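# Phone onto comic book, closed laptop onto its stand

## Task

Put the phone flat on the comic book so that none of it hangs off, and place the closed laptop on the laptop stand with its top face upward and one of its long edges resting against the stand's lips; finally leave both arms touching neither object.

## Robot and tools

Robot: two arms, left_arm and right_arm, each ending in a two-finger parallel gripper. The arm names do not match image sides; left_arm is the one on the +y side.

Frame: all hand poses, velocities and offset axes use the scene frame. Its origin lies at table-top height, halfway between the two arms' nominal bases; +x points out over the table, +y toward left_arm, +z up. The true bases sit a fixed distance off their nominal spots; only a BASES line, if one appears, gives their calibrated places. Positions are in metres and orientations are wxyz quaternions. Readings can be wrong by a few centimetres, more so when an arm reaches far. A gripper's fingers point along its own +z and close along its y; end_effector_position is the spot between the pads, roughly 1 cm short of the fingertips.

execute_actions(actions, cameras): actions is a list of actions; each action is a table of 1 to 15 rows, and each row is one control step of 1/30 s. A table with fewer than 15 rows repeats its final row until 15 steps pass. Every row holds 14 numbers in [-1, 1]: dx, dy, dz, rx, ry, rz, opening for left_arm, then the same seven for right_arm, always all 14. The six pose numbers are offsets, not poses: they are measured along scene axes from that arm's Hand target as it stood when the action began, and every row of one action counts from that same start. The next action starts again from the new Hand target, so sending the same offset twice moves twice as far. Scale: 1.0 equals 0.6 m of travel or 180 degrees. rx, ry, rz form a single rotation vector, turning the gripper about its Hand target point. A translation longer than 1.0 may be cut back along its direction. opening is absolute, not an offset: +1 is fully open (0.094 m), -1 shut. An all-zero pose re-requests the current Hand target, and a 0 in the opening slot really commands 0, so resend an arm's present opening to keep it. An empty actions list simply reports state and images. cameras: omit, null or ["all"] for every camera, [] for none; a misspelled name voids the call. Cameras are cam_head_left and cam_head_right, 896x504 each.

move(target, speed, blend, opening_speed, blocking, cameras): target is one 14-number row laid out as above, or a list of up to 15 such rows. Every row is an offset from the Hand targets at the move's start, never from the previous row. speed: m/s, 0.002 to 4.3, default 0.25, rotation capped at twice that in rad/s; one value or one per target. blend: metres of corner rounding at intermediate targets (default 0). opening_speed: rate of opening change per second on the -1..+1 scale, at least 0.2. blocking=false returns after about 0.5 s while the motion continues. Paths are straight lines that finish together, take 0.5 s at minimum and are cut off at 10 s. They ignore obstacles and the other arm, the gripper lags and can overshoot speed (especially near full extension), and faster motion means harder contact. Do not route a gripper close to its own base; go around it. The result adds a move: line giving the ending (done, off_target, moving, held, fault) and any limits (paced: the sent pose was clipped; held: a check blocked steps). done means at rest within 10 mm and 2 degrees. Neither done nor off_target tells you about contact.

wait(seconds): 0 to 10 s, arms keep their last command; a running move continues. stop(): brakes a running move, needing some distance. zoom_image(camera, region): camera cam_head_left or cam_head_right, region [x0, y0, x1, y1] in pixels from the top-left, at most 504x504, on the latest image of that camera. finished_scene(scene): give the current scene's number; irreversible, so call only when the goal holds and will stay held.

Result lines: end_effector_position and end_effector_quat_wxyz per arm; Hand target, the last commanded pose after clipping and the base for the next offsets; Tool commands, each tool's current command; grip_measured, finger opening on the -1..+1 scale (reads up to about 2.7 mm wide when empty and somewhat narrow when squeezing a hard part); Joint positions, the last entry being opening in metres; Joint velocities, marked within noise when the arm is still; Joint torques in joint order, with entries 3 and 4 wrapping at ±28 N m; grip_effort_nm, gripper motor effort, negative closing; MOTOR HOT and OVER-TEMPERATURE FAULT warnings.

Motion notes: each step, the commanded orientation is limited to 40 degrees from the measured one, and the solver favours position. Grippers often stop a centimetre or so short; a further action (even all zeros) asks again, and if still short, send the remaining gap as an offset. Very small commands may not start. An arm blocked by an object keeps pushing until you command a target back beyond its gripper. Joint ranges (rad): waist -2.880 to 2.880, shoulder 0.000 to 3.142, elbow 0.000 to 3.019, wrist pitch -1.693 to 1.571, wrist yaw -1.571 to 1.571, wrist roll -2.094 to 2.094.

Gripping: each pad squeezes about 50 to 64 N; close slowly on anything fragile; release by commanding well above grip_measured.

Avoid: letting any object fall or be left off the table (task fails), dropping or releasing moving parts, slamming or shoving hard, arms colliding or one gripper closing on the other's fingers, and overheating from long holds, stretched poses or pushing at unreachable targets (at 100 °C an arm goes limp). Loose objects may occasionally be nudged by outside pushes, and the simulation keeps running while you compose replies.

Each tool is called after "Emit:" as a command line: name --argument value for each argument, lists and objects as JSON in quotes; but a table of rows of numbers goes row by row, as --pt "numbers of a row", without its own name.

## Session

Scene 1 succeeded. On to scene 2.

Emit:
execute_actions --actions '[]'

Emit:
zoom_image --camera "cam_head_left" --region '[80, 80, 420, 420]'

Emit:
zoom_image --camera "cam_head_left" --region '[400, 80, 740, 420]'

Scene clock: 0.00 s.
left_arm: end_effector_position=(+0.5762, +0.0326, +0.2203) grip_measured=+1.000 grip_effort_nm=n/a end_effector_quat_wxyz=(+0.373, -0.189, +0.872, +0.255) | right_arm: end_effector_position=(+0.2773, -0.6663, +0.2408) grip_measured=+1.000 grip_effort_nm=n/a end_effector_quat_wxyz=(+0.133, +0.606, +0.784, +0.005)
Joint positions: left_arm=[-0.632 1.766 1.516 -1.115 -0.923 -0.928 0.094] | right_arm=[-0.891 1.408 1.311 -1.216 -0.069 0.44 0.094]
Joint velocities: within noise
Joint torques (N m): no reading
Motor temperatures (°C): left_arm=[22 27 32 24 31 24 26] | right_arm=[26 35 36 25 24 23 25]
Heat: left arm: hottest elbow 32 °C; right arm: hottest elbow 36 °C.
Hand target: left_arm +0.5823, +0.0284, +0.2385; +0.386, -0.198, +0.868, +0.242 | right_arm +0.2820, -0.6720, +0.2484; +0.142, +0.605, +0.783, +0.003
Tool commands: left_gripper/opening=+1.0 right_gripper/opening=+1.0

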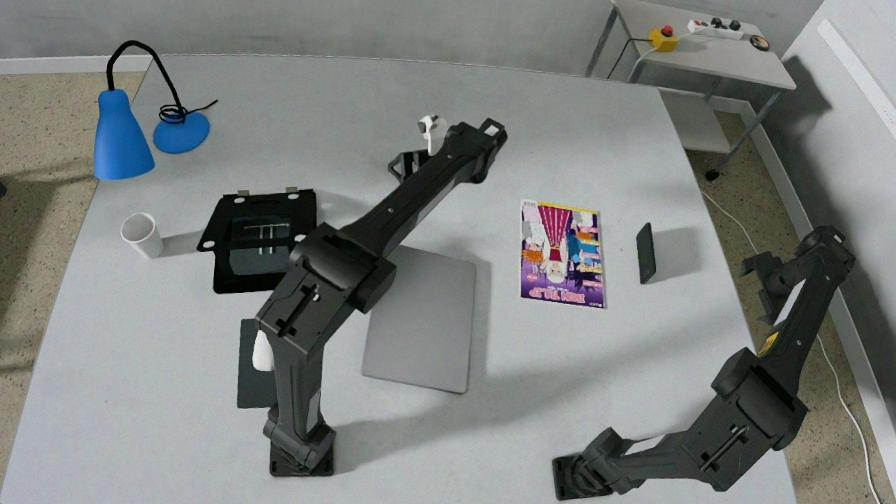

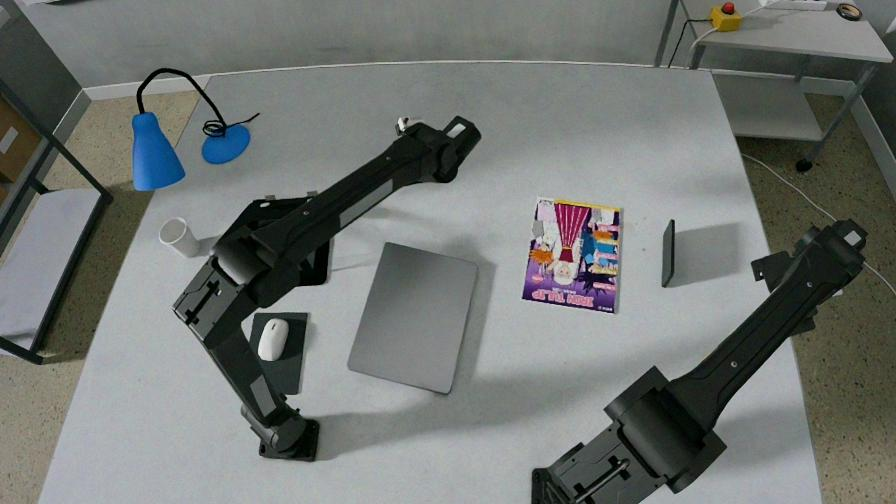

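Scaled by 1.482.

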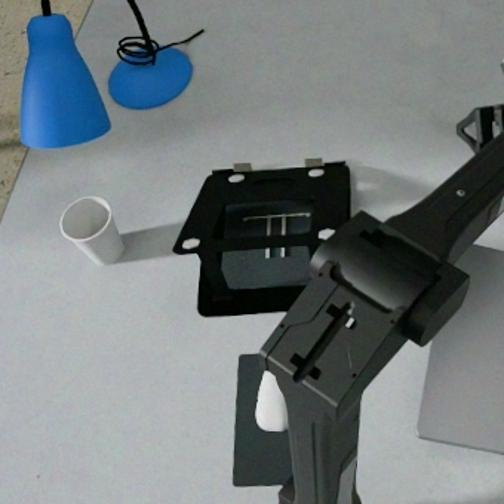

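Scaled by 1.482.

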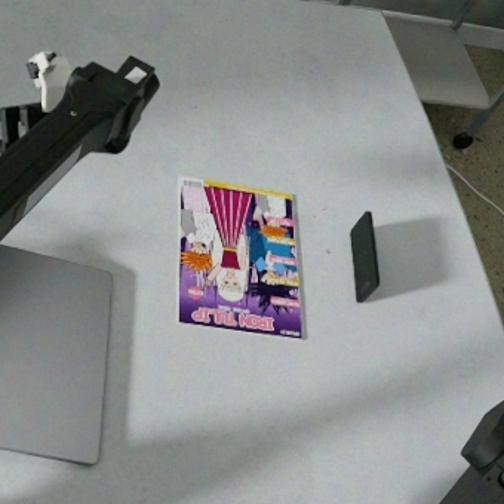

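Emit:
move --pt "-0.15 0.65 0.25 -0.64 0.02 -0.067 0.5 0.322 0.352 -0.03 0.0035 0.0964 0.379 1" --speed 0.4

Emit:
zoom_image --camera "cam_head_left" --region '[520, 160, 720, 320]'

Emit:
zoom_image --camera "cam_head_right" --region '[520, 160, 720, 320]'

Scene clock: 37.53 s.
left_arm: end_effector_position=(+0.4851, +0.4091, +0.3642) grip_measured=+0.502 grip_effort_nm=-0.081 end_effector_quat_wxyz=(+0.069, -0.410, +0.666, -0.620) | right_arm: end_effector_position=(+0.4577, -0.4585, +0.2234) grip_measured=+1.000 grip_effort_nm=-0.012 end_effector_quat_wxyz=(-0.008, +0.066, +0.998, +0.002)
Joint positions: left_arm=[0.677 1.583 1.496 -1.671 1.343 -0.25 0.071] | right_arm=[-0.302 1.684 1.606 -1.509 -0.001 -0.165 0.094]
Joint velocities: within noise
Joint torques (N m): left_arm=[-1.49 -15.62 16.01 -0.36 0.65 0.15] | right_arm=[0.85 -16.44 13.09 -0.23 0.09 0.06]
Motor temperatures (°C): left_arm=[22 30 36 24 31 24 26] | right_arm=[26 36 45 25 24 23 25]
Heat: left arm: hottest elbow 36 °C; right arm: hottest elbow 45 °C.
Hand target: left_arm +0.4923, +0.4184, +0.3885; +0.037, -0.348, +0.692, -0.632 | right_arm +0.4752, -0.4607, +0.2304; +0.000, +0.058, +0.998, -0.001
Off the commanded pose: left_arm 0.027 m, 9 deg | right_arm 0.019 m, 1 deg.
joint sent to its limit (left arm) — joint 4 (wrist pitch), lower limit. The joint targets are off in orientation, not in position.
move: off_target (left_arm, right_arm)

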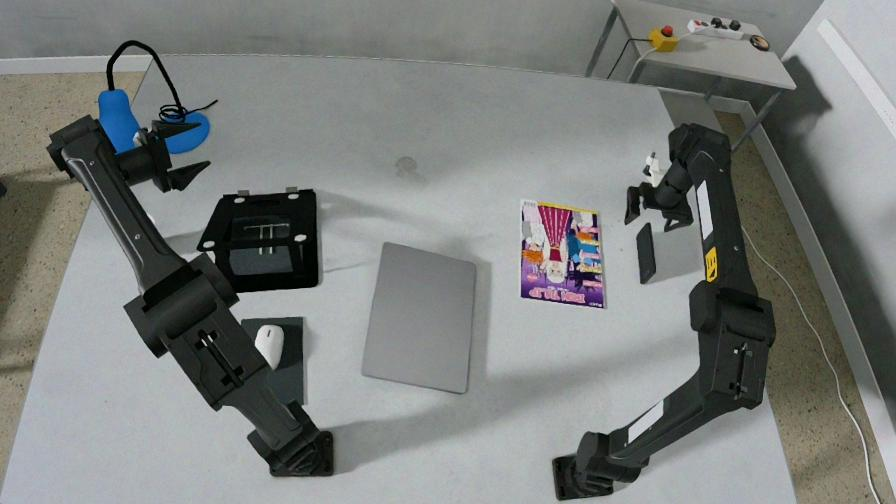

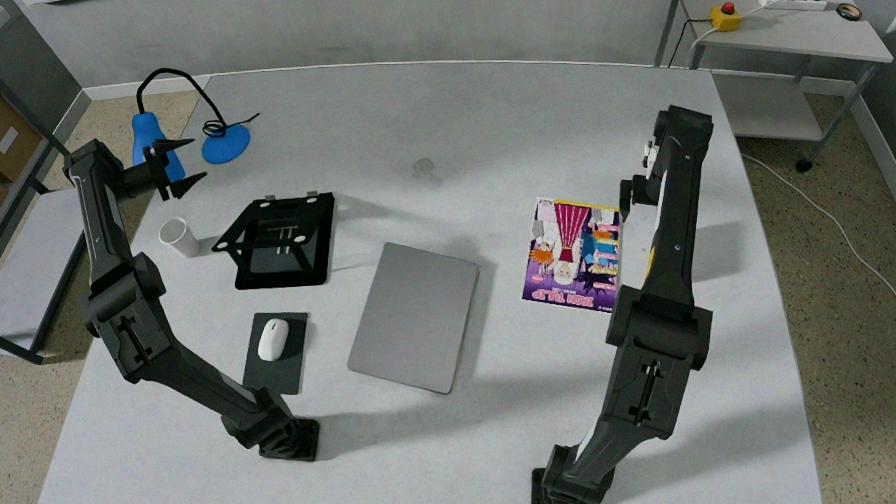

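Scaled by 2.520.

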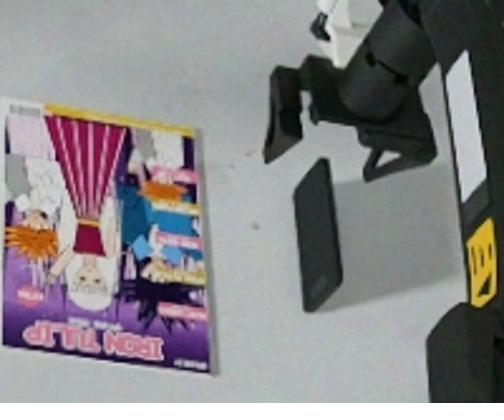

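Scaled by 2.520.

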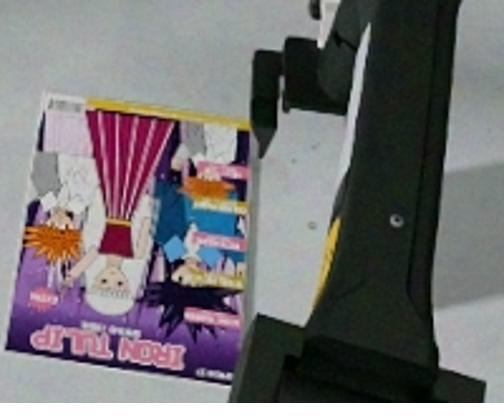

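Emit:
move --pt "0 0 0 0 0 0 0.5 0 0 -0.12 0 0 0 1" --speed 0.25

Emit:
zoom_image --camera "cam_head_left" --region '[520, 160, 720, 320]'

Scene clock: 43.80 s.
left_arm: end_effector_position=(+0.4851, +0.4091, +0.3643) grip_measured=+0.502 grip_effort_nm=-0.090 end_effector_quat_wxyz=(+0.069, -0.410, +0.666, -0.620) | right_arm: end_effector_position=(+0.4732, -0.4632, +0.1731) grip_measured=+1.000 grip_effort_nm=-0.012 end_effector_quat_wxyz=(+0.009, +0.065, +0.998, -0.002)
Joint positions: left_arm=[0.677 1.583 1.496 -1.671 1.343 -0.248 0.071] | right_arm=[-0.302 1.722 1.522 -1.352 -0.001 -0.166 0.094]
Joint velocities: within noise
Joint torques (N m): left_arm=[-0.62 -14.97 16.1 -0.32 0.63 0.17] | right_arm=[0.97 -18.08 7.99 0.58 0.09 0.08]
Motor temperatures (°C): left_arm=[22 30 36 24 31 24 26] | right_arm=[26 37 45 25 24 23 25]
Heat: left arm: hottest elbow 36 °C; right arm: hottest elbow 45 °C.
Hand target: left_arm +0.4923, +0.4184, +0.3885; +0.037, -0.348, +0.692, -0.632 | right_arm +0.4752, -0.4607, +0.1584; +0.000, +0.058, +0.998, -0.001
Off the commanded pose: left_arm 0.027 m, 9 deg | right_arm 0.015 m, 1 deg.
joint sent to its limit (left arm) — joint 4 (wrist pitch), lower limit. The joint targets are off in orientation, not in position.
move: off_target (left_arm, right_arm)

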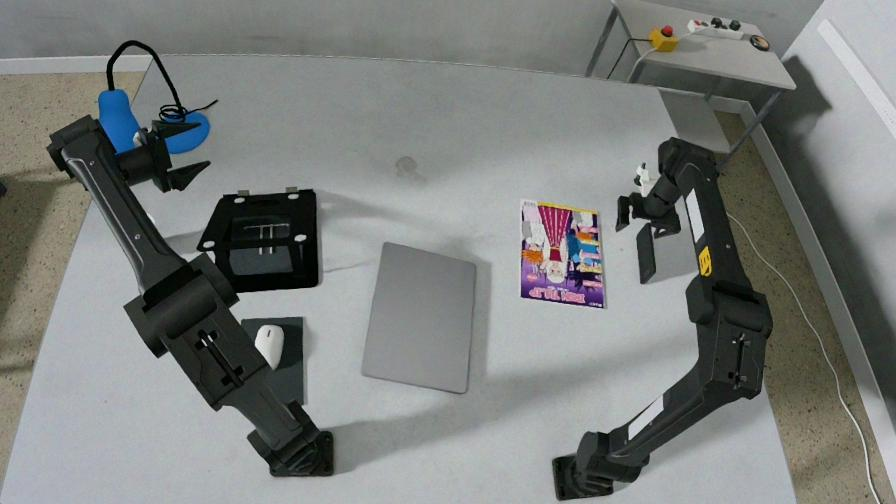

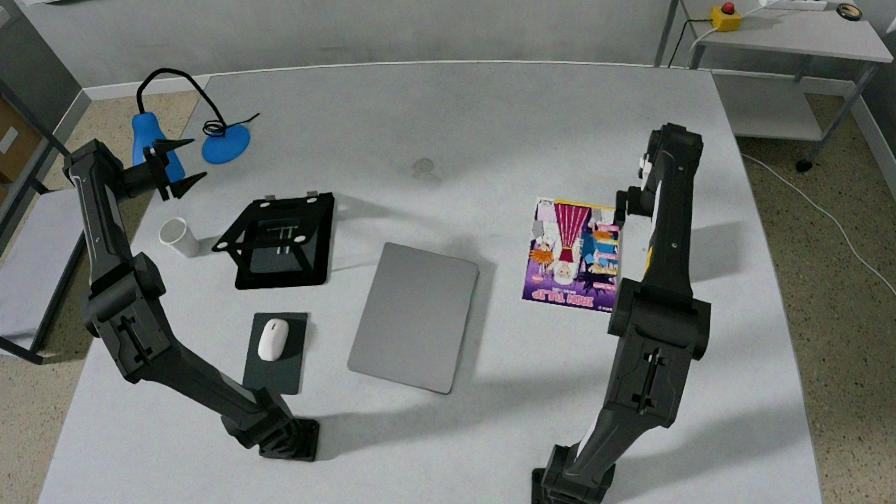

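Scaled by 2.520.

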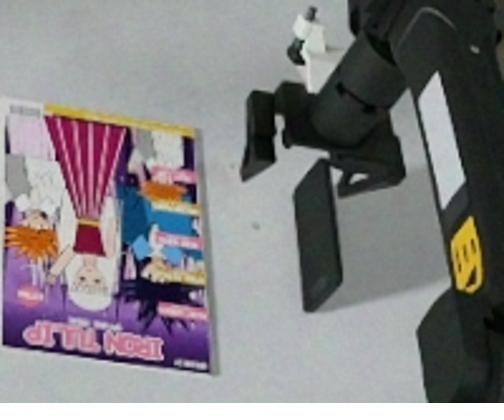

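Emit:
move --pt "0 0 0 0 0 0 0.5 0 -0.05 -0.085 0 0 0 1" --speed 0.2

Emit:
zoom_image --camera "cam_head_left" --region '[520, 160, 720, 320]'

Scene clock: 49.13 s.
left_arm: end_effector_position=(+0.4851, +0.4091, +0.3643) grip_measured=+0.502 grip_effort_nm=-0.085 end_effector_quat_wxyz=(+0.069, -0.409, +0.666, -0.620) | right_arm: end_effector_position=(+0.4767, -0.4868, +0.1233) grip_measured=+1.000 grip_effort_nm=-0.007 end_effector_quat_wxyz=(+0.010, +0.059, +0.998, -0.003)
Joint positions: left_arm=[0.677 1.583 1.496 -1.671 1.343 -0.248 0.071] | right_arm=[-0.342 1.781 1.468 -1.236 0 -0.219 0.094]
Joint velocities: within noise
Joint torques (N m): left_arm=[-1.44 -15.27 16.2 -0.29 0.66 0.19] | right_arm=[-0.09 -17.67 7.77 0.57 0.08 0.09]
Motor temperatures (°C): left_arm=[22 29 37 24 31 24 26] | right_arm=[26 37 44 25 24 23 25]
Heat: left arm: hottest elbow 37 °C; right arm: hottest elbow 44 °C.
Hand target: left_arm +0.4923, +0.4184, +0.3885; +0.037, -0.348, +0.692, -0.632 | right_arm +0.4753, -0.4907, +0.1076; +0.000, +0.058, +0.998, -0.001
Off the commanded pose: left_arm 0.027 m, 9 deg | right_arm 0.016 m, 1 deg.
joint sent to its limit (left arm) — joint 4 (wrist pitch), lower limit. The joint targets are off in orientation, not in position.
move: off_target (left_arm, right_arm)

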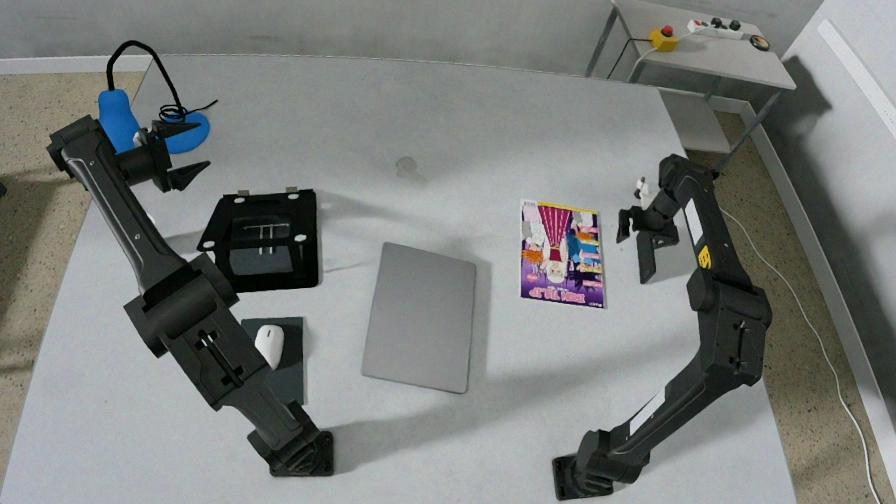

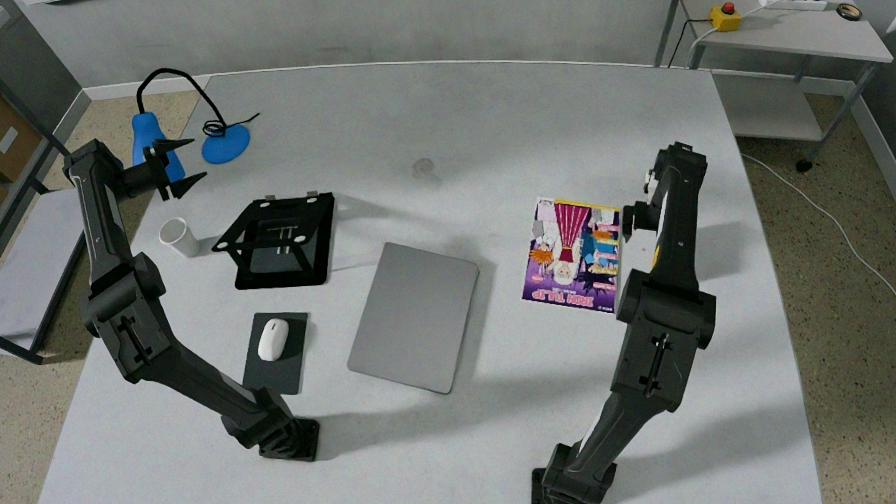

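Scaled by 2.520.

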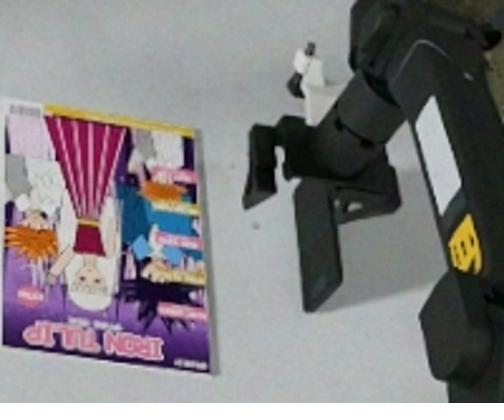

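Emit:
move --pt "0 0 0 0 0 0 0.5 0 -0.055 -0.05 0 0 0 1" --speed 0.15

Emit:
zoom_image --camera "cam_head_left" --region '[520, 160, 720, 320]'

Scene clock: 53.40 s.
left_arm: end_effector_position=(+0.4851, +0.4091, +0.3643) grip_measured=+0.502 grip_effort_nm=-0.081 end_effector_quat_wxyz=(+0.069, -0.409, +0.666, -0.620) | right_arm: end_effector_position=(+0.4775, -0.5211, +0.0958) grip_measured=+1.000 grip_effort_nm=-0.012 end_effector_quat_wxyz=(+0.012, +0.060, +0.998, -0.004)
Joint positions: left_arm=[0.677 1.583 1.496 -1.671 1.343 -0.248 0.071] | right_arm=[-0.4 1.834 1.468 -1.179 0 -0.276 0.094]
Joint velocities: within noise
Joint torques (N m): left_arm=[-0.79 -14.92 16.14 -0.39 0.66 0.2] | right_arm=[0.03 -18.78 7.6 0.58 0.06 0.18]
Motor temperatures (°C): left_arm=[22 29 37 24 31 24 26] | right_arm=[26 37 44 25 24 23 25]
Heat: left arm: hottest elbow 37 °C; right arm: hottest elbow 44 °C.
Hand target: left_arm +0.4923, +0.4184, +0.3885; +0.037, -0.348, +0.692, -0.632 | right_arm +0.4752, -0.5238, +0.0775; +0.000, +0.058, +0.998, -0.001
Off the commanded pose: left_arm 0.027 m, 9 deg | right_arm 0.019 m, 1 deg.
joint sent to its limit (left arm) — joint 4 (wrist pitch), lower limit. The joint targets are off in orientation, not in position.
move: off_target (left_arm, right_arm)

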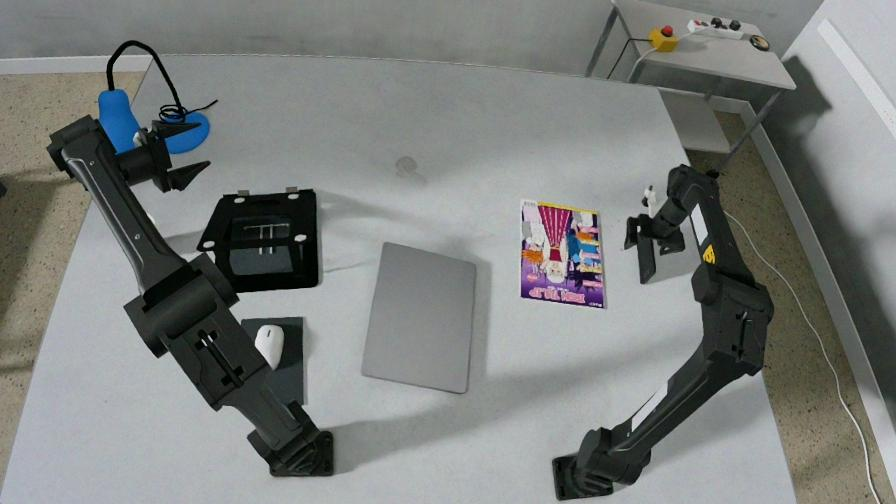

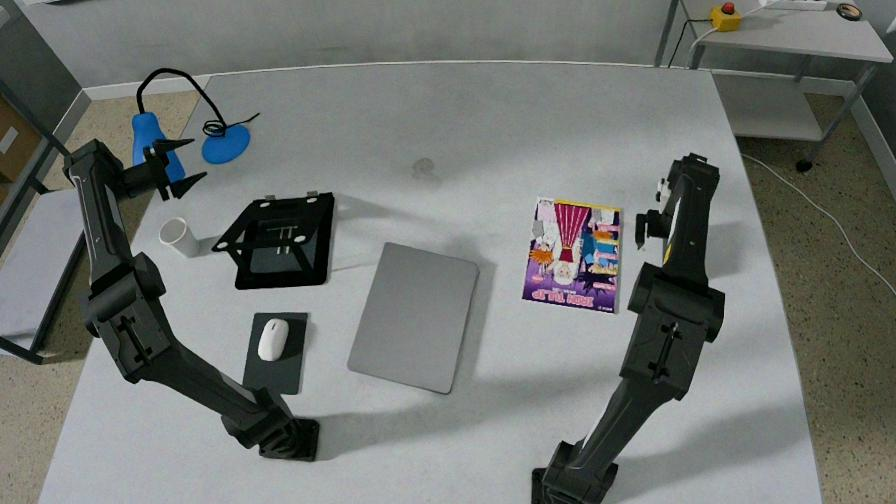

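Scaled by 2.520.

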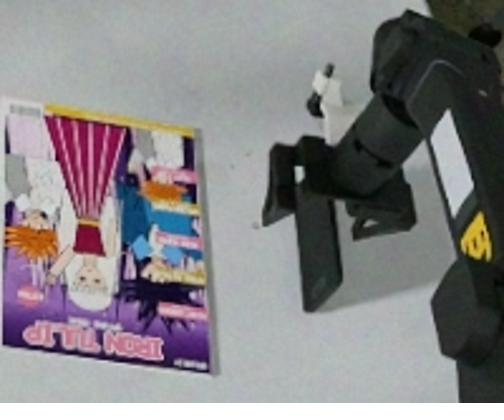

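Emit:
move --pt "0 0 0 0 0 0 0.5 0 -0.035 -0.065 0 0 0 1" --speed 0.12

Emit:
zoom_image --camera "cam_head_left" --region '[520, 160, 720, 320]'

Scene clock: 56.67 s.
left_arm: end_effector_position=(+0.4851, +0.4091, +0.3643) grip_measured=+0.502 grip_effort_nm=-0.081 end_effector_quat_wxyz=(+0.069, -0.409, +0.666, -0.620) | right_arm: end_effector_position=(+0.4793, -0.5412, +0.0562) grip_measured=+1.000 grip_effort_nm=-0.012 end_effector_quat_wxyz=(+0.011, +0.058, +0.998, -0.004)
Joint positions: left_arm=[0.677 1.583 1.496 -1.671 1.343 -0.248 0.071] | right_arm=[-0.432 1.899 1.452 -1.1 0 -0.311 0.094]
Joint velocities: within noise
Joint torques (N m): left_arm=[-0.85 -14.86 16.2 -0.27 0.69 0.19] | right_arm=[-0.15 -19.43 7.35 0.57 0.05 0.08]
Motor temperatures (°C): left_arm=[22 29 37 24 31 24 26] | right_arm=[26 37 44 25 24 23 25]
Heat: left arm: hottest elbow 37 °C; right arm: hottest elbow 44 °C.
Hand target: left_arm +0.4923, +0.4184, +0.3885; +0.037, -0.348, +0.692, -0.632 | right_arm +0.4751, -0.5448, +0.0384; +0.000, +0.058, +0.998, -0.001
Off the commanded pose: left_arm 0.027 m, 9 deg | right_arm 0.019 m, 1 deg.
joint sent to its limit (left arm) — joint 4 (wrist pitch), lower limit. The joint targets are off in orientation, not in position.
move: off_target (left_arm, right_arm)

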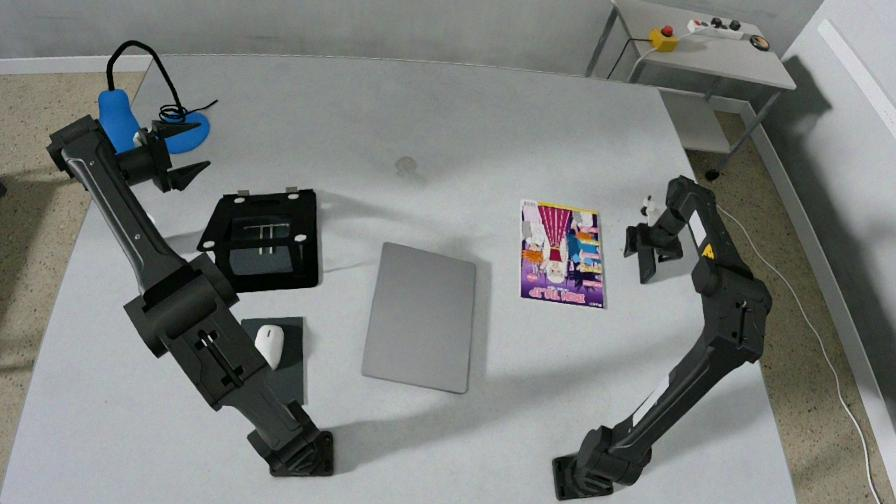

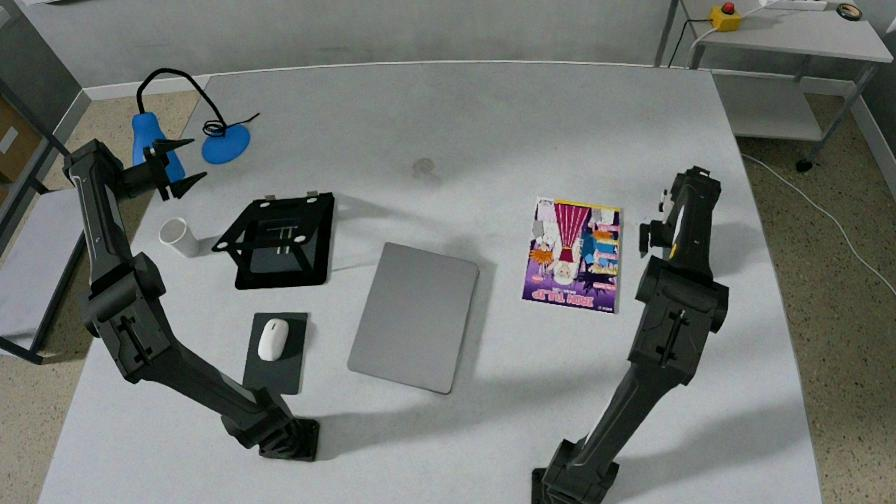

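Scaled by 2.520.

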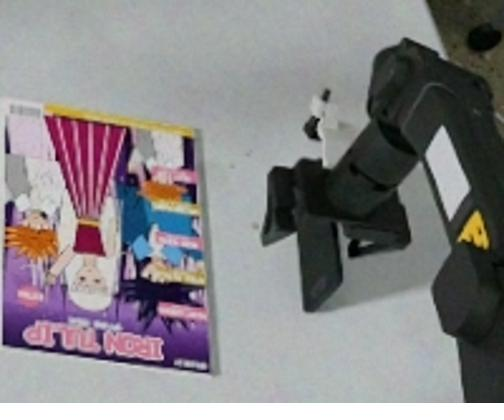

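Emit:
move --pt "0 0 0 0 0 0 0.5 0 0.0 -0.008 0 0 0 1" --pt "0 0 0 0 0 0 0.5 0 0.0 -0.008 0 0 0 -1" --speed 0.12 --opening_speed 0.7

Emit:
zoom_image --camera "cam_head_left" --region '[520, 160, 720, 320]'

Scene clock: 63.17 s.
left_arm: end_effector_position=(+0.4851, +0.4091, +0.3643) grip_measured=+0.502 grip_effort_nm=-0.081 end_effector_quat_wxyz=(+0.069, -0.409, +0.666, -0.620) | right_arm: end_effector_position=(+0.4817, -0.5431, +0.0563) grip_measured=-0.846 grip_effort_nm=-1.023 end_effector_quat_wxyz=(+0.016, +0.058, +0.998, -0.008)
Joint positions: left_arm=[0.677 1.583 1.496 -1.671 1.343 -0.248 0.071] | right_arm=[-0.433 1.899 1.452 -1.087 0.003 -0.312 0.007]
Joint velocities: within noise
Joint torques (N m): left_arm=[-1.67 -15.79 16.06 -0.21 0.65 0.15] | right_arm=[-0.15 -19.14 7.02 0.51 -0.05 0.09]
Motor temperatures (°C): left_arm=[22 29 38 24 31 24 26] | right_arm=[26 38 44 25 24 23 25]
Heat: left arm: hottest elbow 38 °C; right arm: hottest elbow 44 °C.
Hand target: left_arm +0.4923, +0.4184, +0.3885; +0.037, -0.348, +0.692, -0.632 | right_arm +0.4752, -0.5447, +0.0336; +0.000, +0.058, +0.998, -0.001
Off the commanded pose: left_arm 0.027 m, 9 deg | right_arm 0.024 m, 2 deg.
joint sent to its limit (left arm) — joint 4 (wrist pitch), lower limit. The joint targets are off in orientation, not in position.
move: off_target (left_arm, right_arm); target 2's new opening was sent with right_arm's hand 0.024 m and 2 deg from that target

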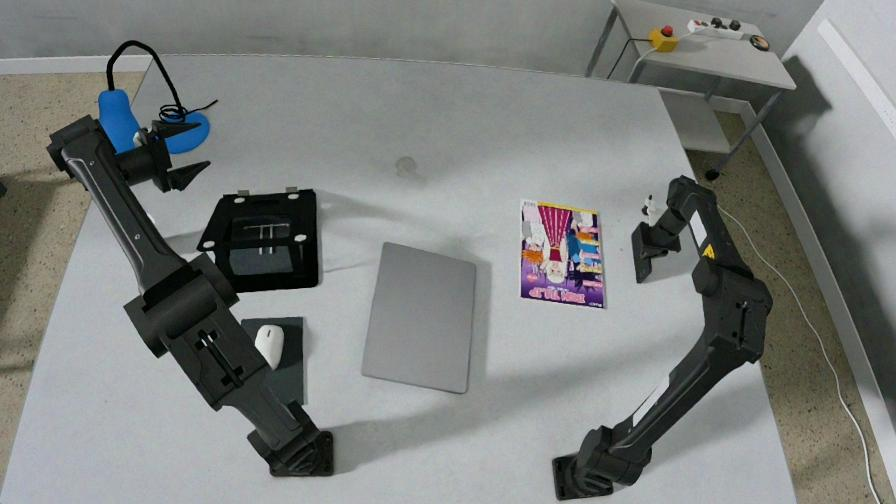

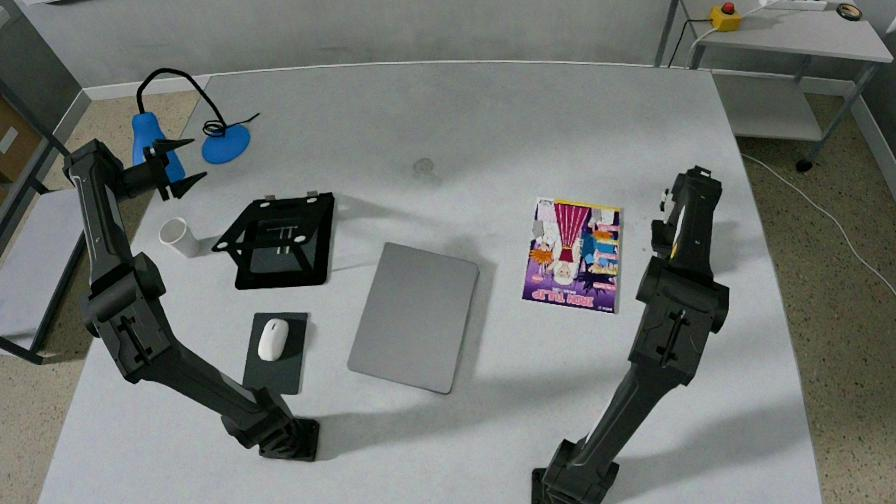

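Scaled by 2.520.

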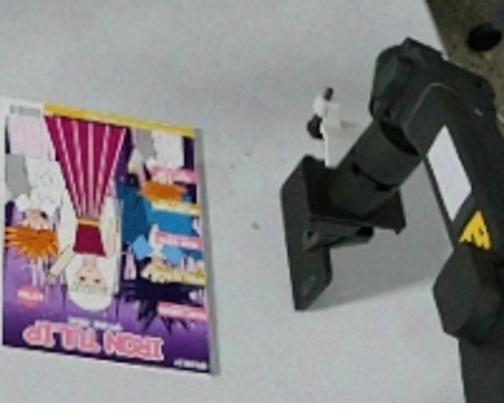

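Emit:
move --pt "0 0 0 0 0 0 0.5 0 0.0 0.17 0 0 0 -1" --pt "0 0 0 0 0 0 0.5 0.03 0.25 0.19 0.359 -0.042 0 -1" --speed 0.25 --blend 0.02

Emit:
zoom_image --camera "cam_head_left" --region '[480, 140, 720, 320]'

Emit:
zoom_image --camera "cam_head_right" --region '[480, 140, 720, 320]'

Scene clock: 77.33 s.
left_arm: end_effector_position=(+0.4851, +0.4091, +0.3643) grip_measured=+0.502 grip_effort_nm=-0.081 end_effector_quat_wxyz=(+0.069, -0.409, +0.666, -0.620) | right_arm: end_effector_position=(+0.4863, -0.3971, +0.1489) grip_measured=-0.846 grip_effort_nm=-1.038 end_effector_quat_wxyz=(+0.045, +0.062, +0.848, +0.524)
Joint positions: left_arm=[0.677 1.583 1.496 -1.671 1.343 -0.248 0.071] | right_arm=[-0.458 1.986 1.554 -1.666 -1.027 -0.611 0.007]
Joint velocities: within noise
Joint torques (N m): left_arm=[-1.38 -14.1 16.2 -0.44 0.65 0.16] | right_arm=[1.03 -20.66 8.85 -1.18 -0.74 -0.02]
Motor temperatures (°C): left_arm=[22 29 39 24 31 24 26] | right_arm=[26 39 44 25 24 23 26]
Heat: left arm: hottest elbow 39 °C; right arm: hottest elbow 44 °C.
Hand target: left_arm +0.4923, +0.4184, +0.3885; +0.037, -0.348, +0.692, -0.632 | right_arm +0.4931, -0.3949, +0.1476; +0.031, +0.049, +0.842, +0.536
Off the commanded pose: left_arm 0.027 m, 9 deg | right_arm 0.007 m, 3 deg.
joint sent to its limit (left arm) — joint 4 (wrist pitch), lower limit. The joint targets are off in orientation, not in position.
joint sent to its limit (right arm) — joint 4 (wrist pitch), lower limit. The joint targets still meet the commanded pose.
move: off_target (left_arm, right_arm)

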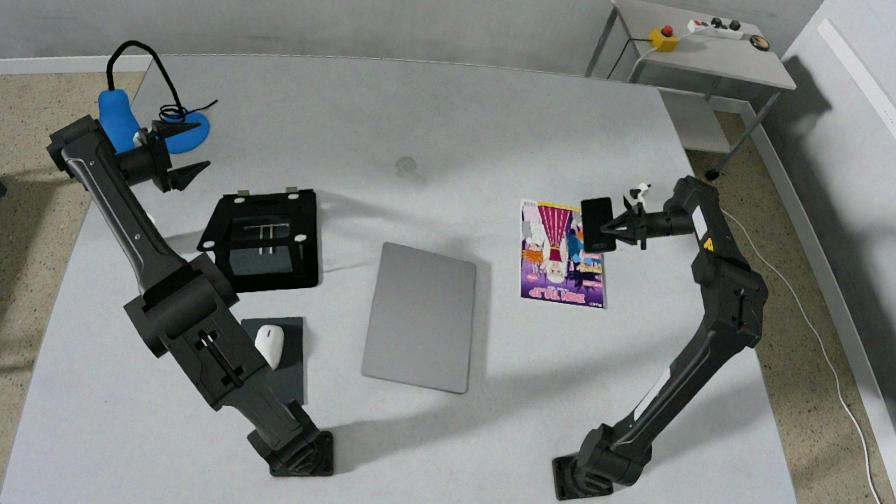

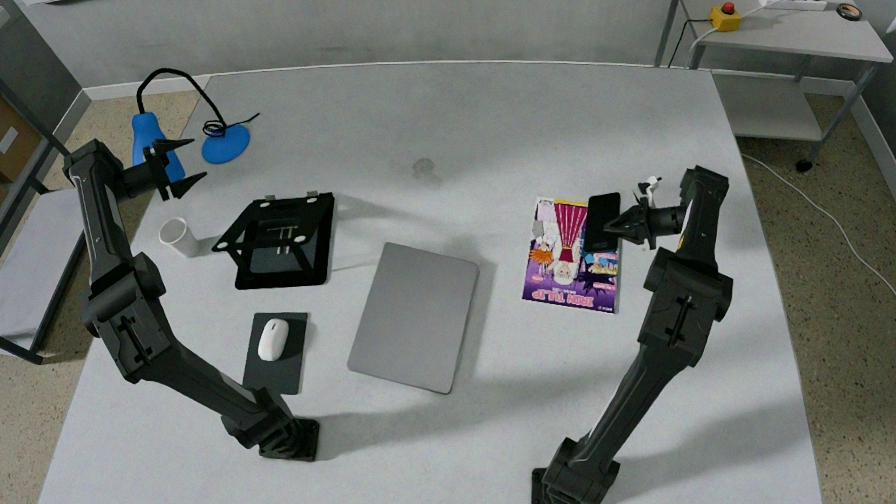

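Scaled by 2.100.

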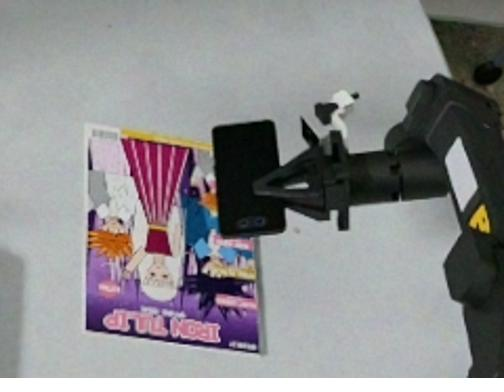

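Scaled by 2.100.

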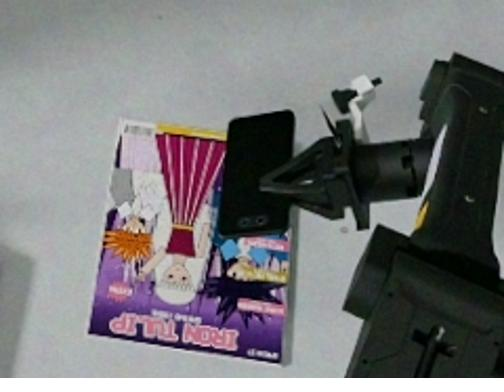

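Emit:
move --pt "0 0 0 0 0 0 0.5 -0.03 0.057 -0.17 0 0 0 -1" --speed 0.2

Emit:
zoom_image --camera "cam_head_left" --region '[500, 180, 660, 320]'

Emit:
zoom_image --camera "cam_head_right" --region '[500, 180, 660, 320]'

Scene clock: 84.00 s.
left_arm: end_effector_position=(+0.4851, +0.4091, +0.3643) grip_measured=+0.502 grip_effort_nm=-0.085 end_effector_quat_wxyz=(+0.069, -0.409, +0.666, -0.620) | right_arm: end_effector_position=(+0.4738, -0.3653, +0.0499) grip_measured=-0.846 grip_effort_nm=-1.038 end_effector_quat_wxyz=(+0.034, +0.049, +0.844, +0.533)
Joint positions: left_arm=[0.677 1.583 1.496 -1.671 1.343 -0.248 0.071] | right_arm=[-0.414 2.087 1.41 -1.432 -1.048 -0.61 0.007]
Joint velocities: within noise
Joint torques (N m): left_arm=[-1.67 -14.56 16.23 -0.23 0.61 0.25] | right_arm=[1.03 -21.77 5.97 -0.47 -0.71 0.13]
Motor temperatures (°C): left_arm=[22 29 39 24 31 24 26] | right_arm=[26 38 43 25 24 23 26]
Heat: left arm: hottest elbow 39 °C; right arm: hottest elbow 43 °C.
Hand target: left_arm +0.4923, +0.4184, +0.3885; +0.037, -0.348, +0.692, -0.632 | right_arm +0.4752, -0.3606, +0.0457; +0.031, +0.049, +0.842, +0.536
Off the commanded pose: left_arm 0.027 m, 9 deg | right_arm 0.006 m, 1 deg.
joint sent to its limit (left arm) — joint 4 (wrist pitch), lower limit. The joint targets are off in orientation, not in position.
move: off_target (left_arm)

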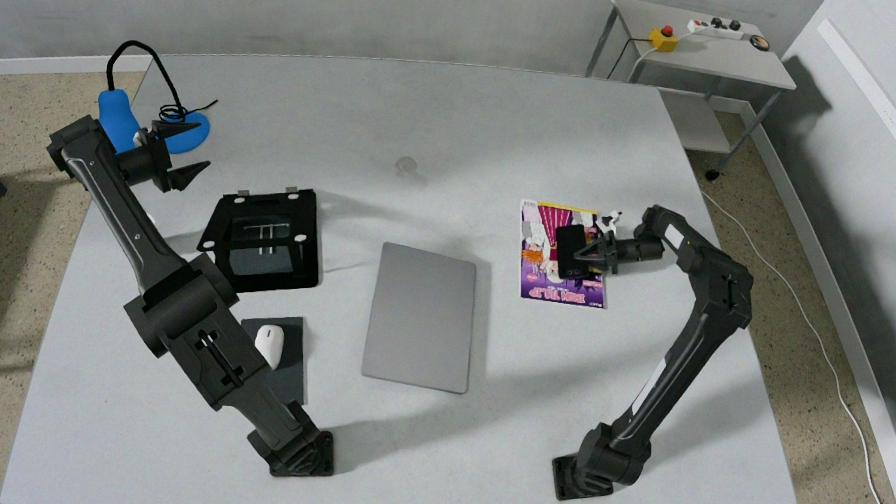

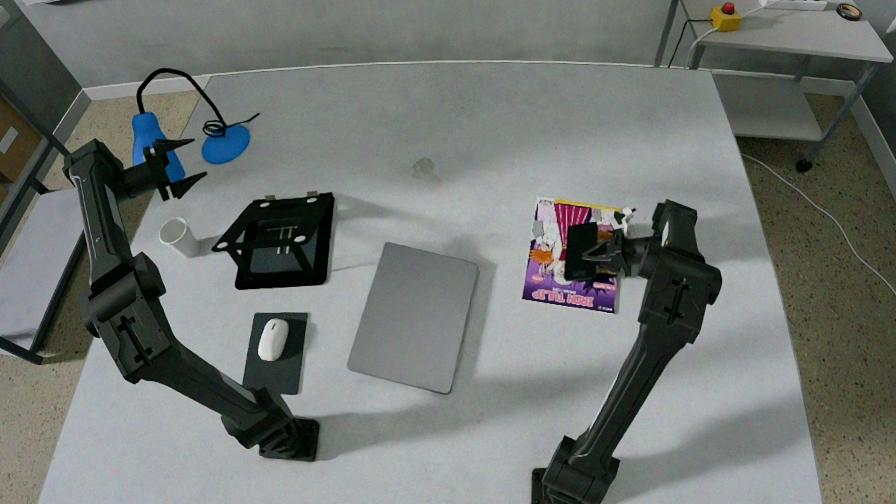

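Scaled by 3.150.

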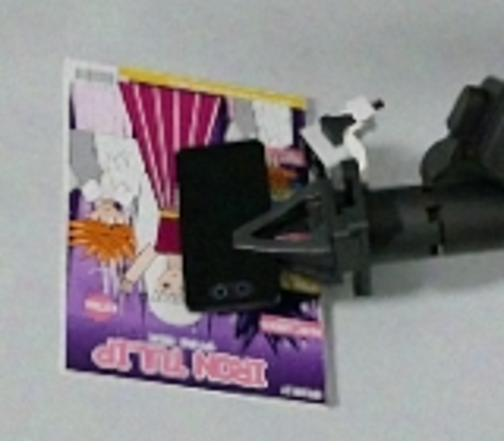

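Scaled by 3.150.

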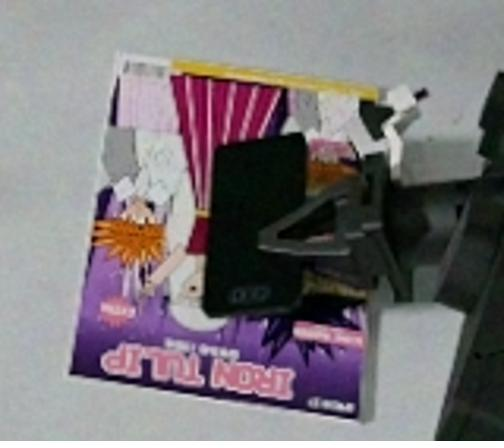

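Emit:
move --pt "0 0 0 0 0 0 0.5 0.0 -0.01 -0.04 0 0 0 -1" --speed 0.06

Emit:
zoom_image --camera "cam_head_left" --region '[500, 180, 660, 320]'

Scene clock: 87.43 s.
left_arm: end_effector_position=(+0.4851, +0.4091, +0.3643) grip_measured=+0.502 grip_effort_nm=-0.081 end_effector_quat_wxyz=(+0.069, -0.409, +0.666, -0.620) | right_arm: end_effector_position=(+0.4751, -0.3656, +0.0357) grip_measured=-0.846 grip_effort_nm=-1.038 end_effector_quat_wxyz=(+0.037, +0.045, +0.843, +0.535)
Joint positions: left_arm=[0.677 1.583 1.496 -1.671 1.343 -0.248 0.071] | right_arm=[-0.414 2.114 1.41 -1.407 -1.051 -0.622 0.007]
Joint velocities: within noise
Joint torques (N m): left_arm=[-1.44 -14.62 16.03 -0.17 0.67 0.12] | right_arm=[0.32 -19.96 6.2 -0.31 -0.44 0.09]
Motor temperatures (°C): left_arm=[22 29 39 24 31 24 26] | right_arm=[26 39 43 25 24 23 27]
Heat: left arm: hottest elbow 39 °C; right arm: hottest elbow 43 °C.
Hand target: left_arm +0.4923, +0.4184, +0.3885; +0.037, -0.348, +0.692, -0.632 | right_arm +0.4752, -0.3666, +0.0216; +0.031, +0.049, +0.842, +0.536
Off the commanded pose: left_arm 0.027 m, 9 deg | right_arm 0.014 m, 1 deg.
joint sent to its limit (left arm) — joint 4 (wrist pitch), lower limit. The joint targets are off in orientation, not in position.
move: off_target (left_arm, right_arm)

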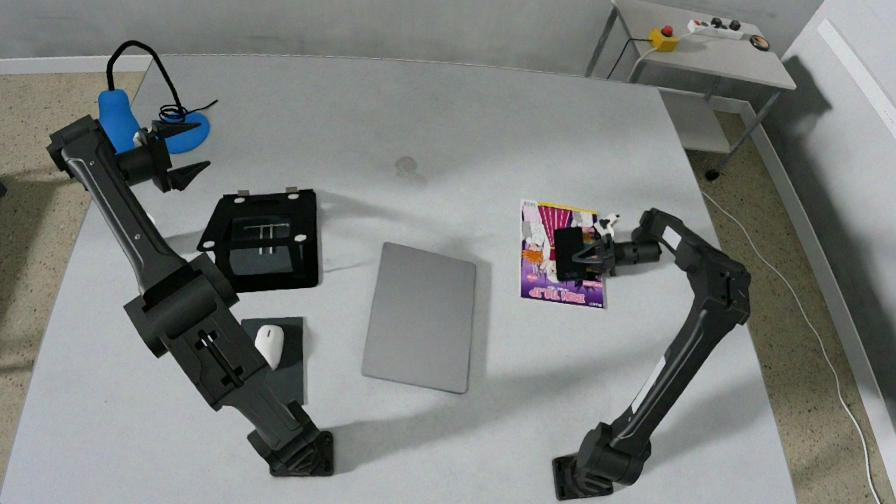

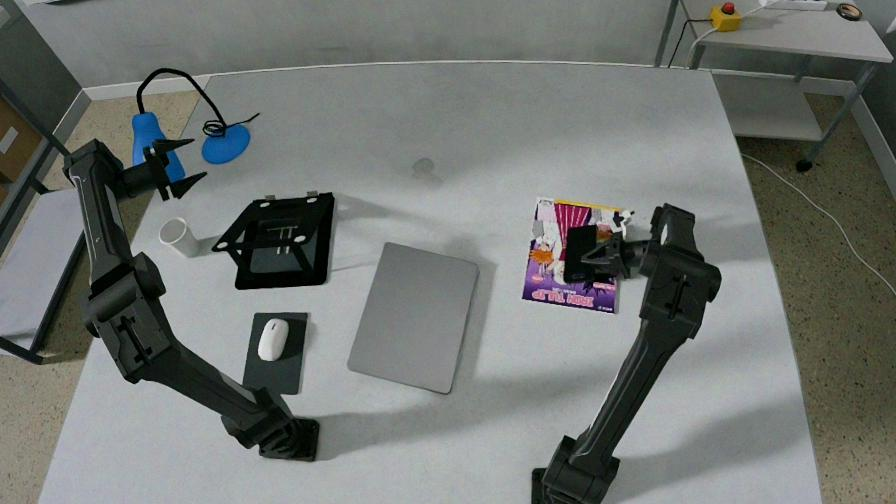

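Scaled by 3.150.

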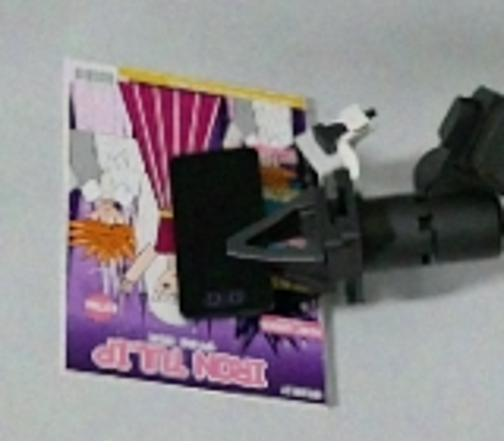

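Emit:
move --pt "0 0 0 0 0 0 0.5 0.0 0 0.0 0 0 0 -1" --pt "0 0 0 0 0 0 0.5 0.0 0 -0.01 0 0 0 -0.45" --pt "0 0 0 0 0 0 0.5 -0.016 -0.18 0.085 0 0 0 -0.45" --pt "0 0 0 0 0 0 0.5 -0.05 -0.3 0.25 0 0 0 -0.45" --speed 0.1 --opening_speed 0.5

Emit:
zoom_image --camera "cam_head_left" --region '[500, 180, 660, 320]'

Scene clock: 95.90 s.
left_arm: end_effector_position=(+0.4851, +0.4091, +0.3643) grip_measured=+0.502 grip_effort_nm=-0.085 end_effector_quat_wxyz=(+0.069, -0.409, +0.666, -0.620) | right_arm: end_effector_position=(+0.4374, -0.5336, +0.1535) grip_measured=-0.451 grip_effort_nm=0.056 end_effector_quat_wxyz=(+0.111, +0.116, +0.871, +0.465)
Joint positions: left_arm=[0.677 1.583 1.496 -1.671 1.343 -0.248 0.071] | right_arm=[-0.718 1.959 1.576 -1.669 -0.911 -0.688 0.026]
Joint velocities: within noise
Joint torques (N m): left_arm=[-0.79 -15.15 16.12 -0.42 0.65 0.17] | right_arm=[-0.15 -22.59 10.85 -0.99 -0.48 0.17]
Motor temperatures (°C): left_arm=[22 29 40 24 31 24 26] | right_arm=[26 39 43 25 24 23 26]
Heat: left arm: hottest elbow 40 °C; right arm: hottest elbow 43 °C.
Hand target: left_arm +0.4923, +0.4184, +0.3885; +0.037, -0.348, +0.692, -0.632 | right_arm +0.4453, -0.5466, +0.1716; +0.031, +0.049, +0.842, +0.536
Off the commanded pose: left_arm 0.027 m, 9 deg | right_arm 0.024 m, 15 deg.
joint sent to its limit (left arm) — joint 4 (wrist pitch), lower limit. The joint targets are off in orientation, not in position.
joint sent to its limit (right arm) — joint 4 (wrist pitch), lower limit. The joint targets are off in orientation, not in position.
move: off_target (left_arm, right_arm); target 2's new opening was sent with right_arm's hand 0.019 m and 2 deg from that target

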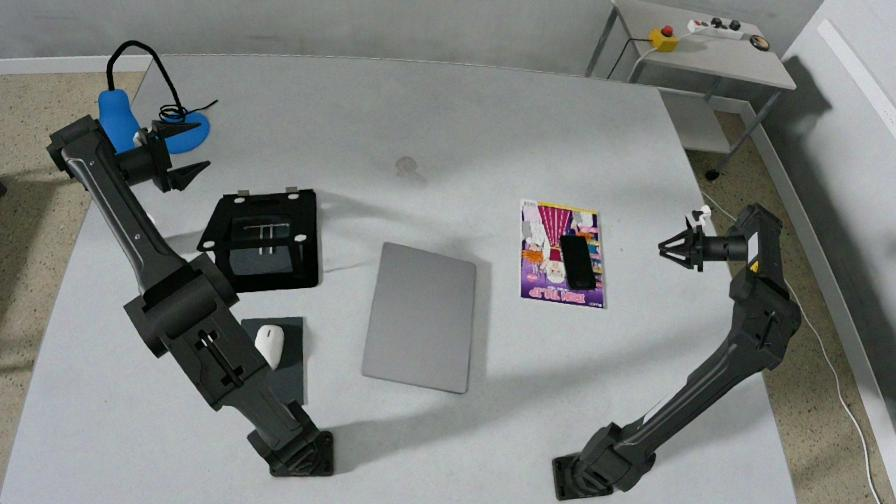

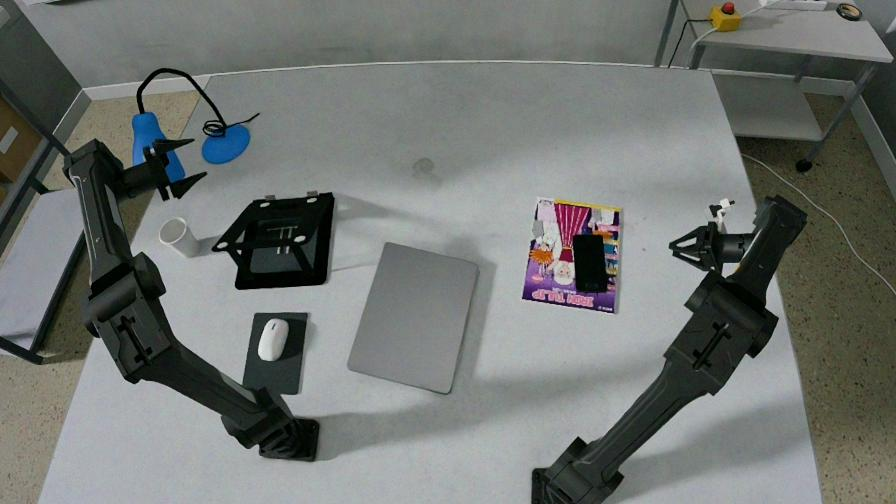

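Scaled by 3.150.

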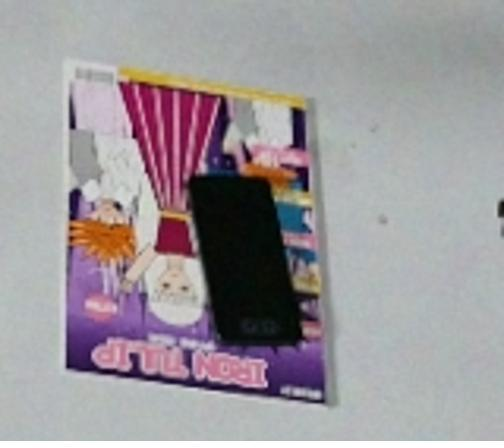

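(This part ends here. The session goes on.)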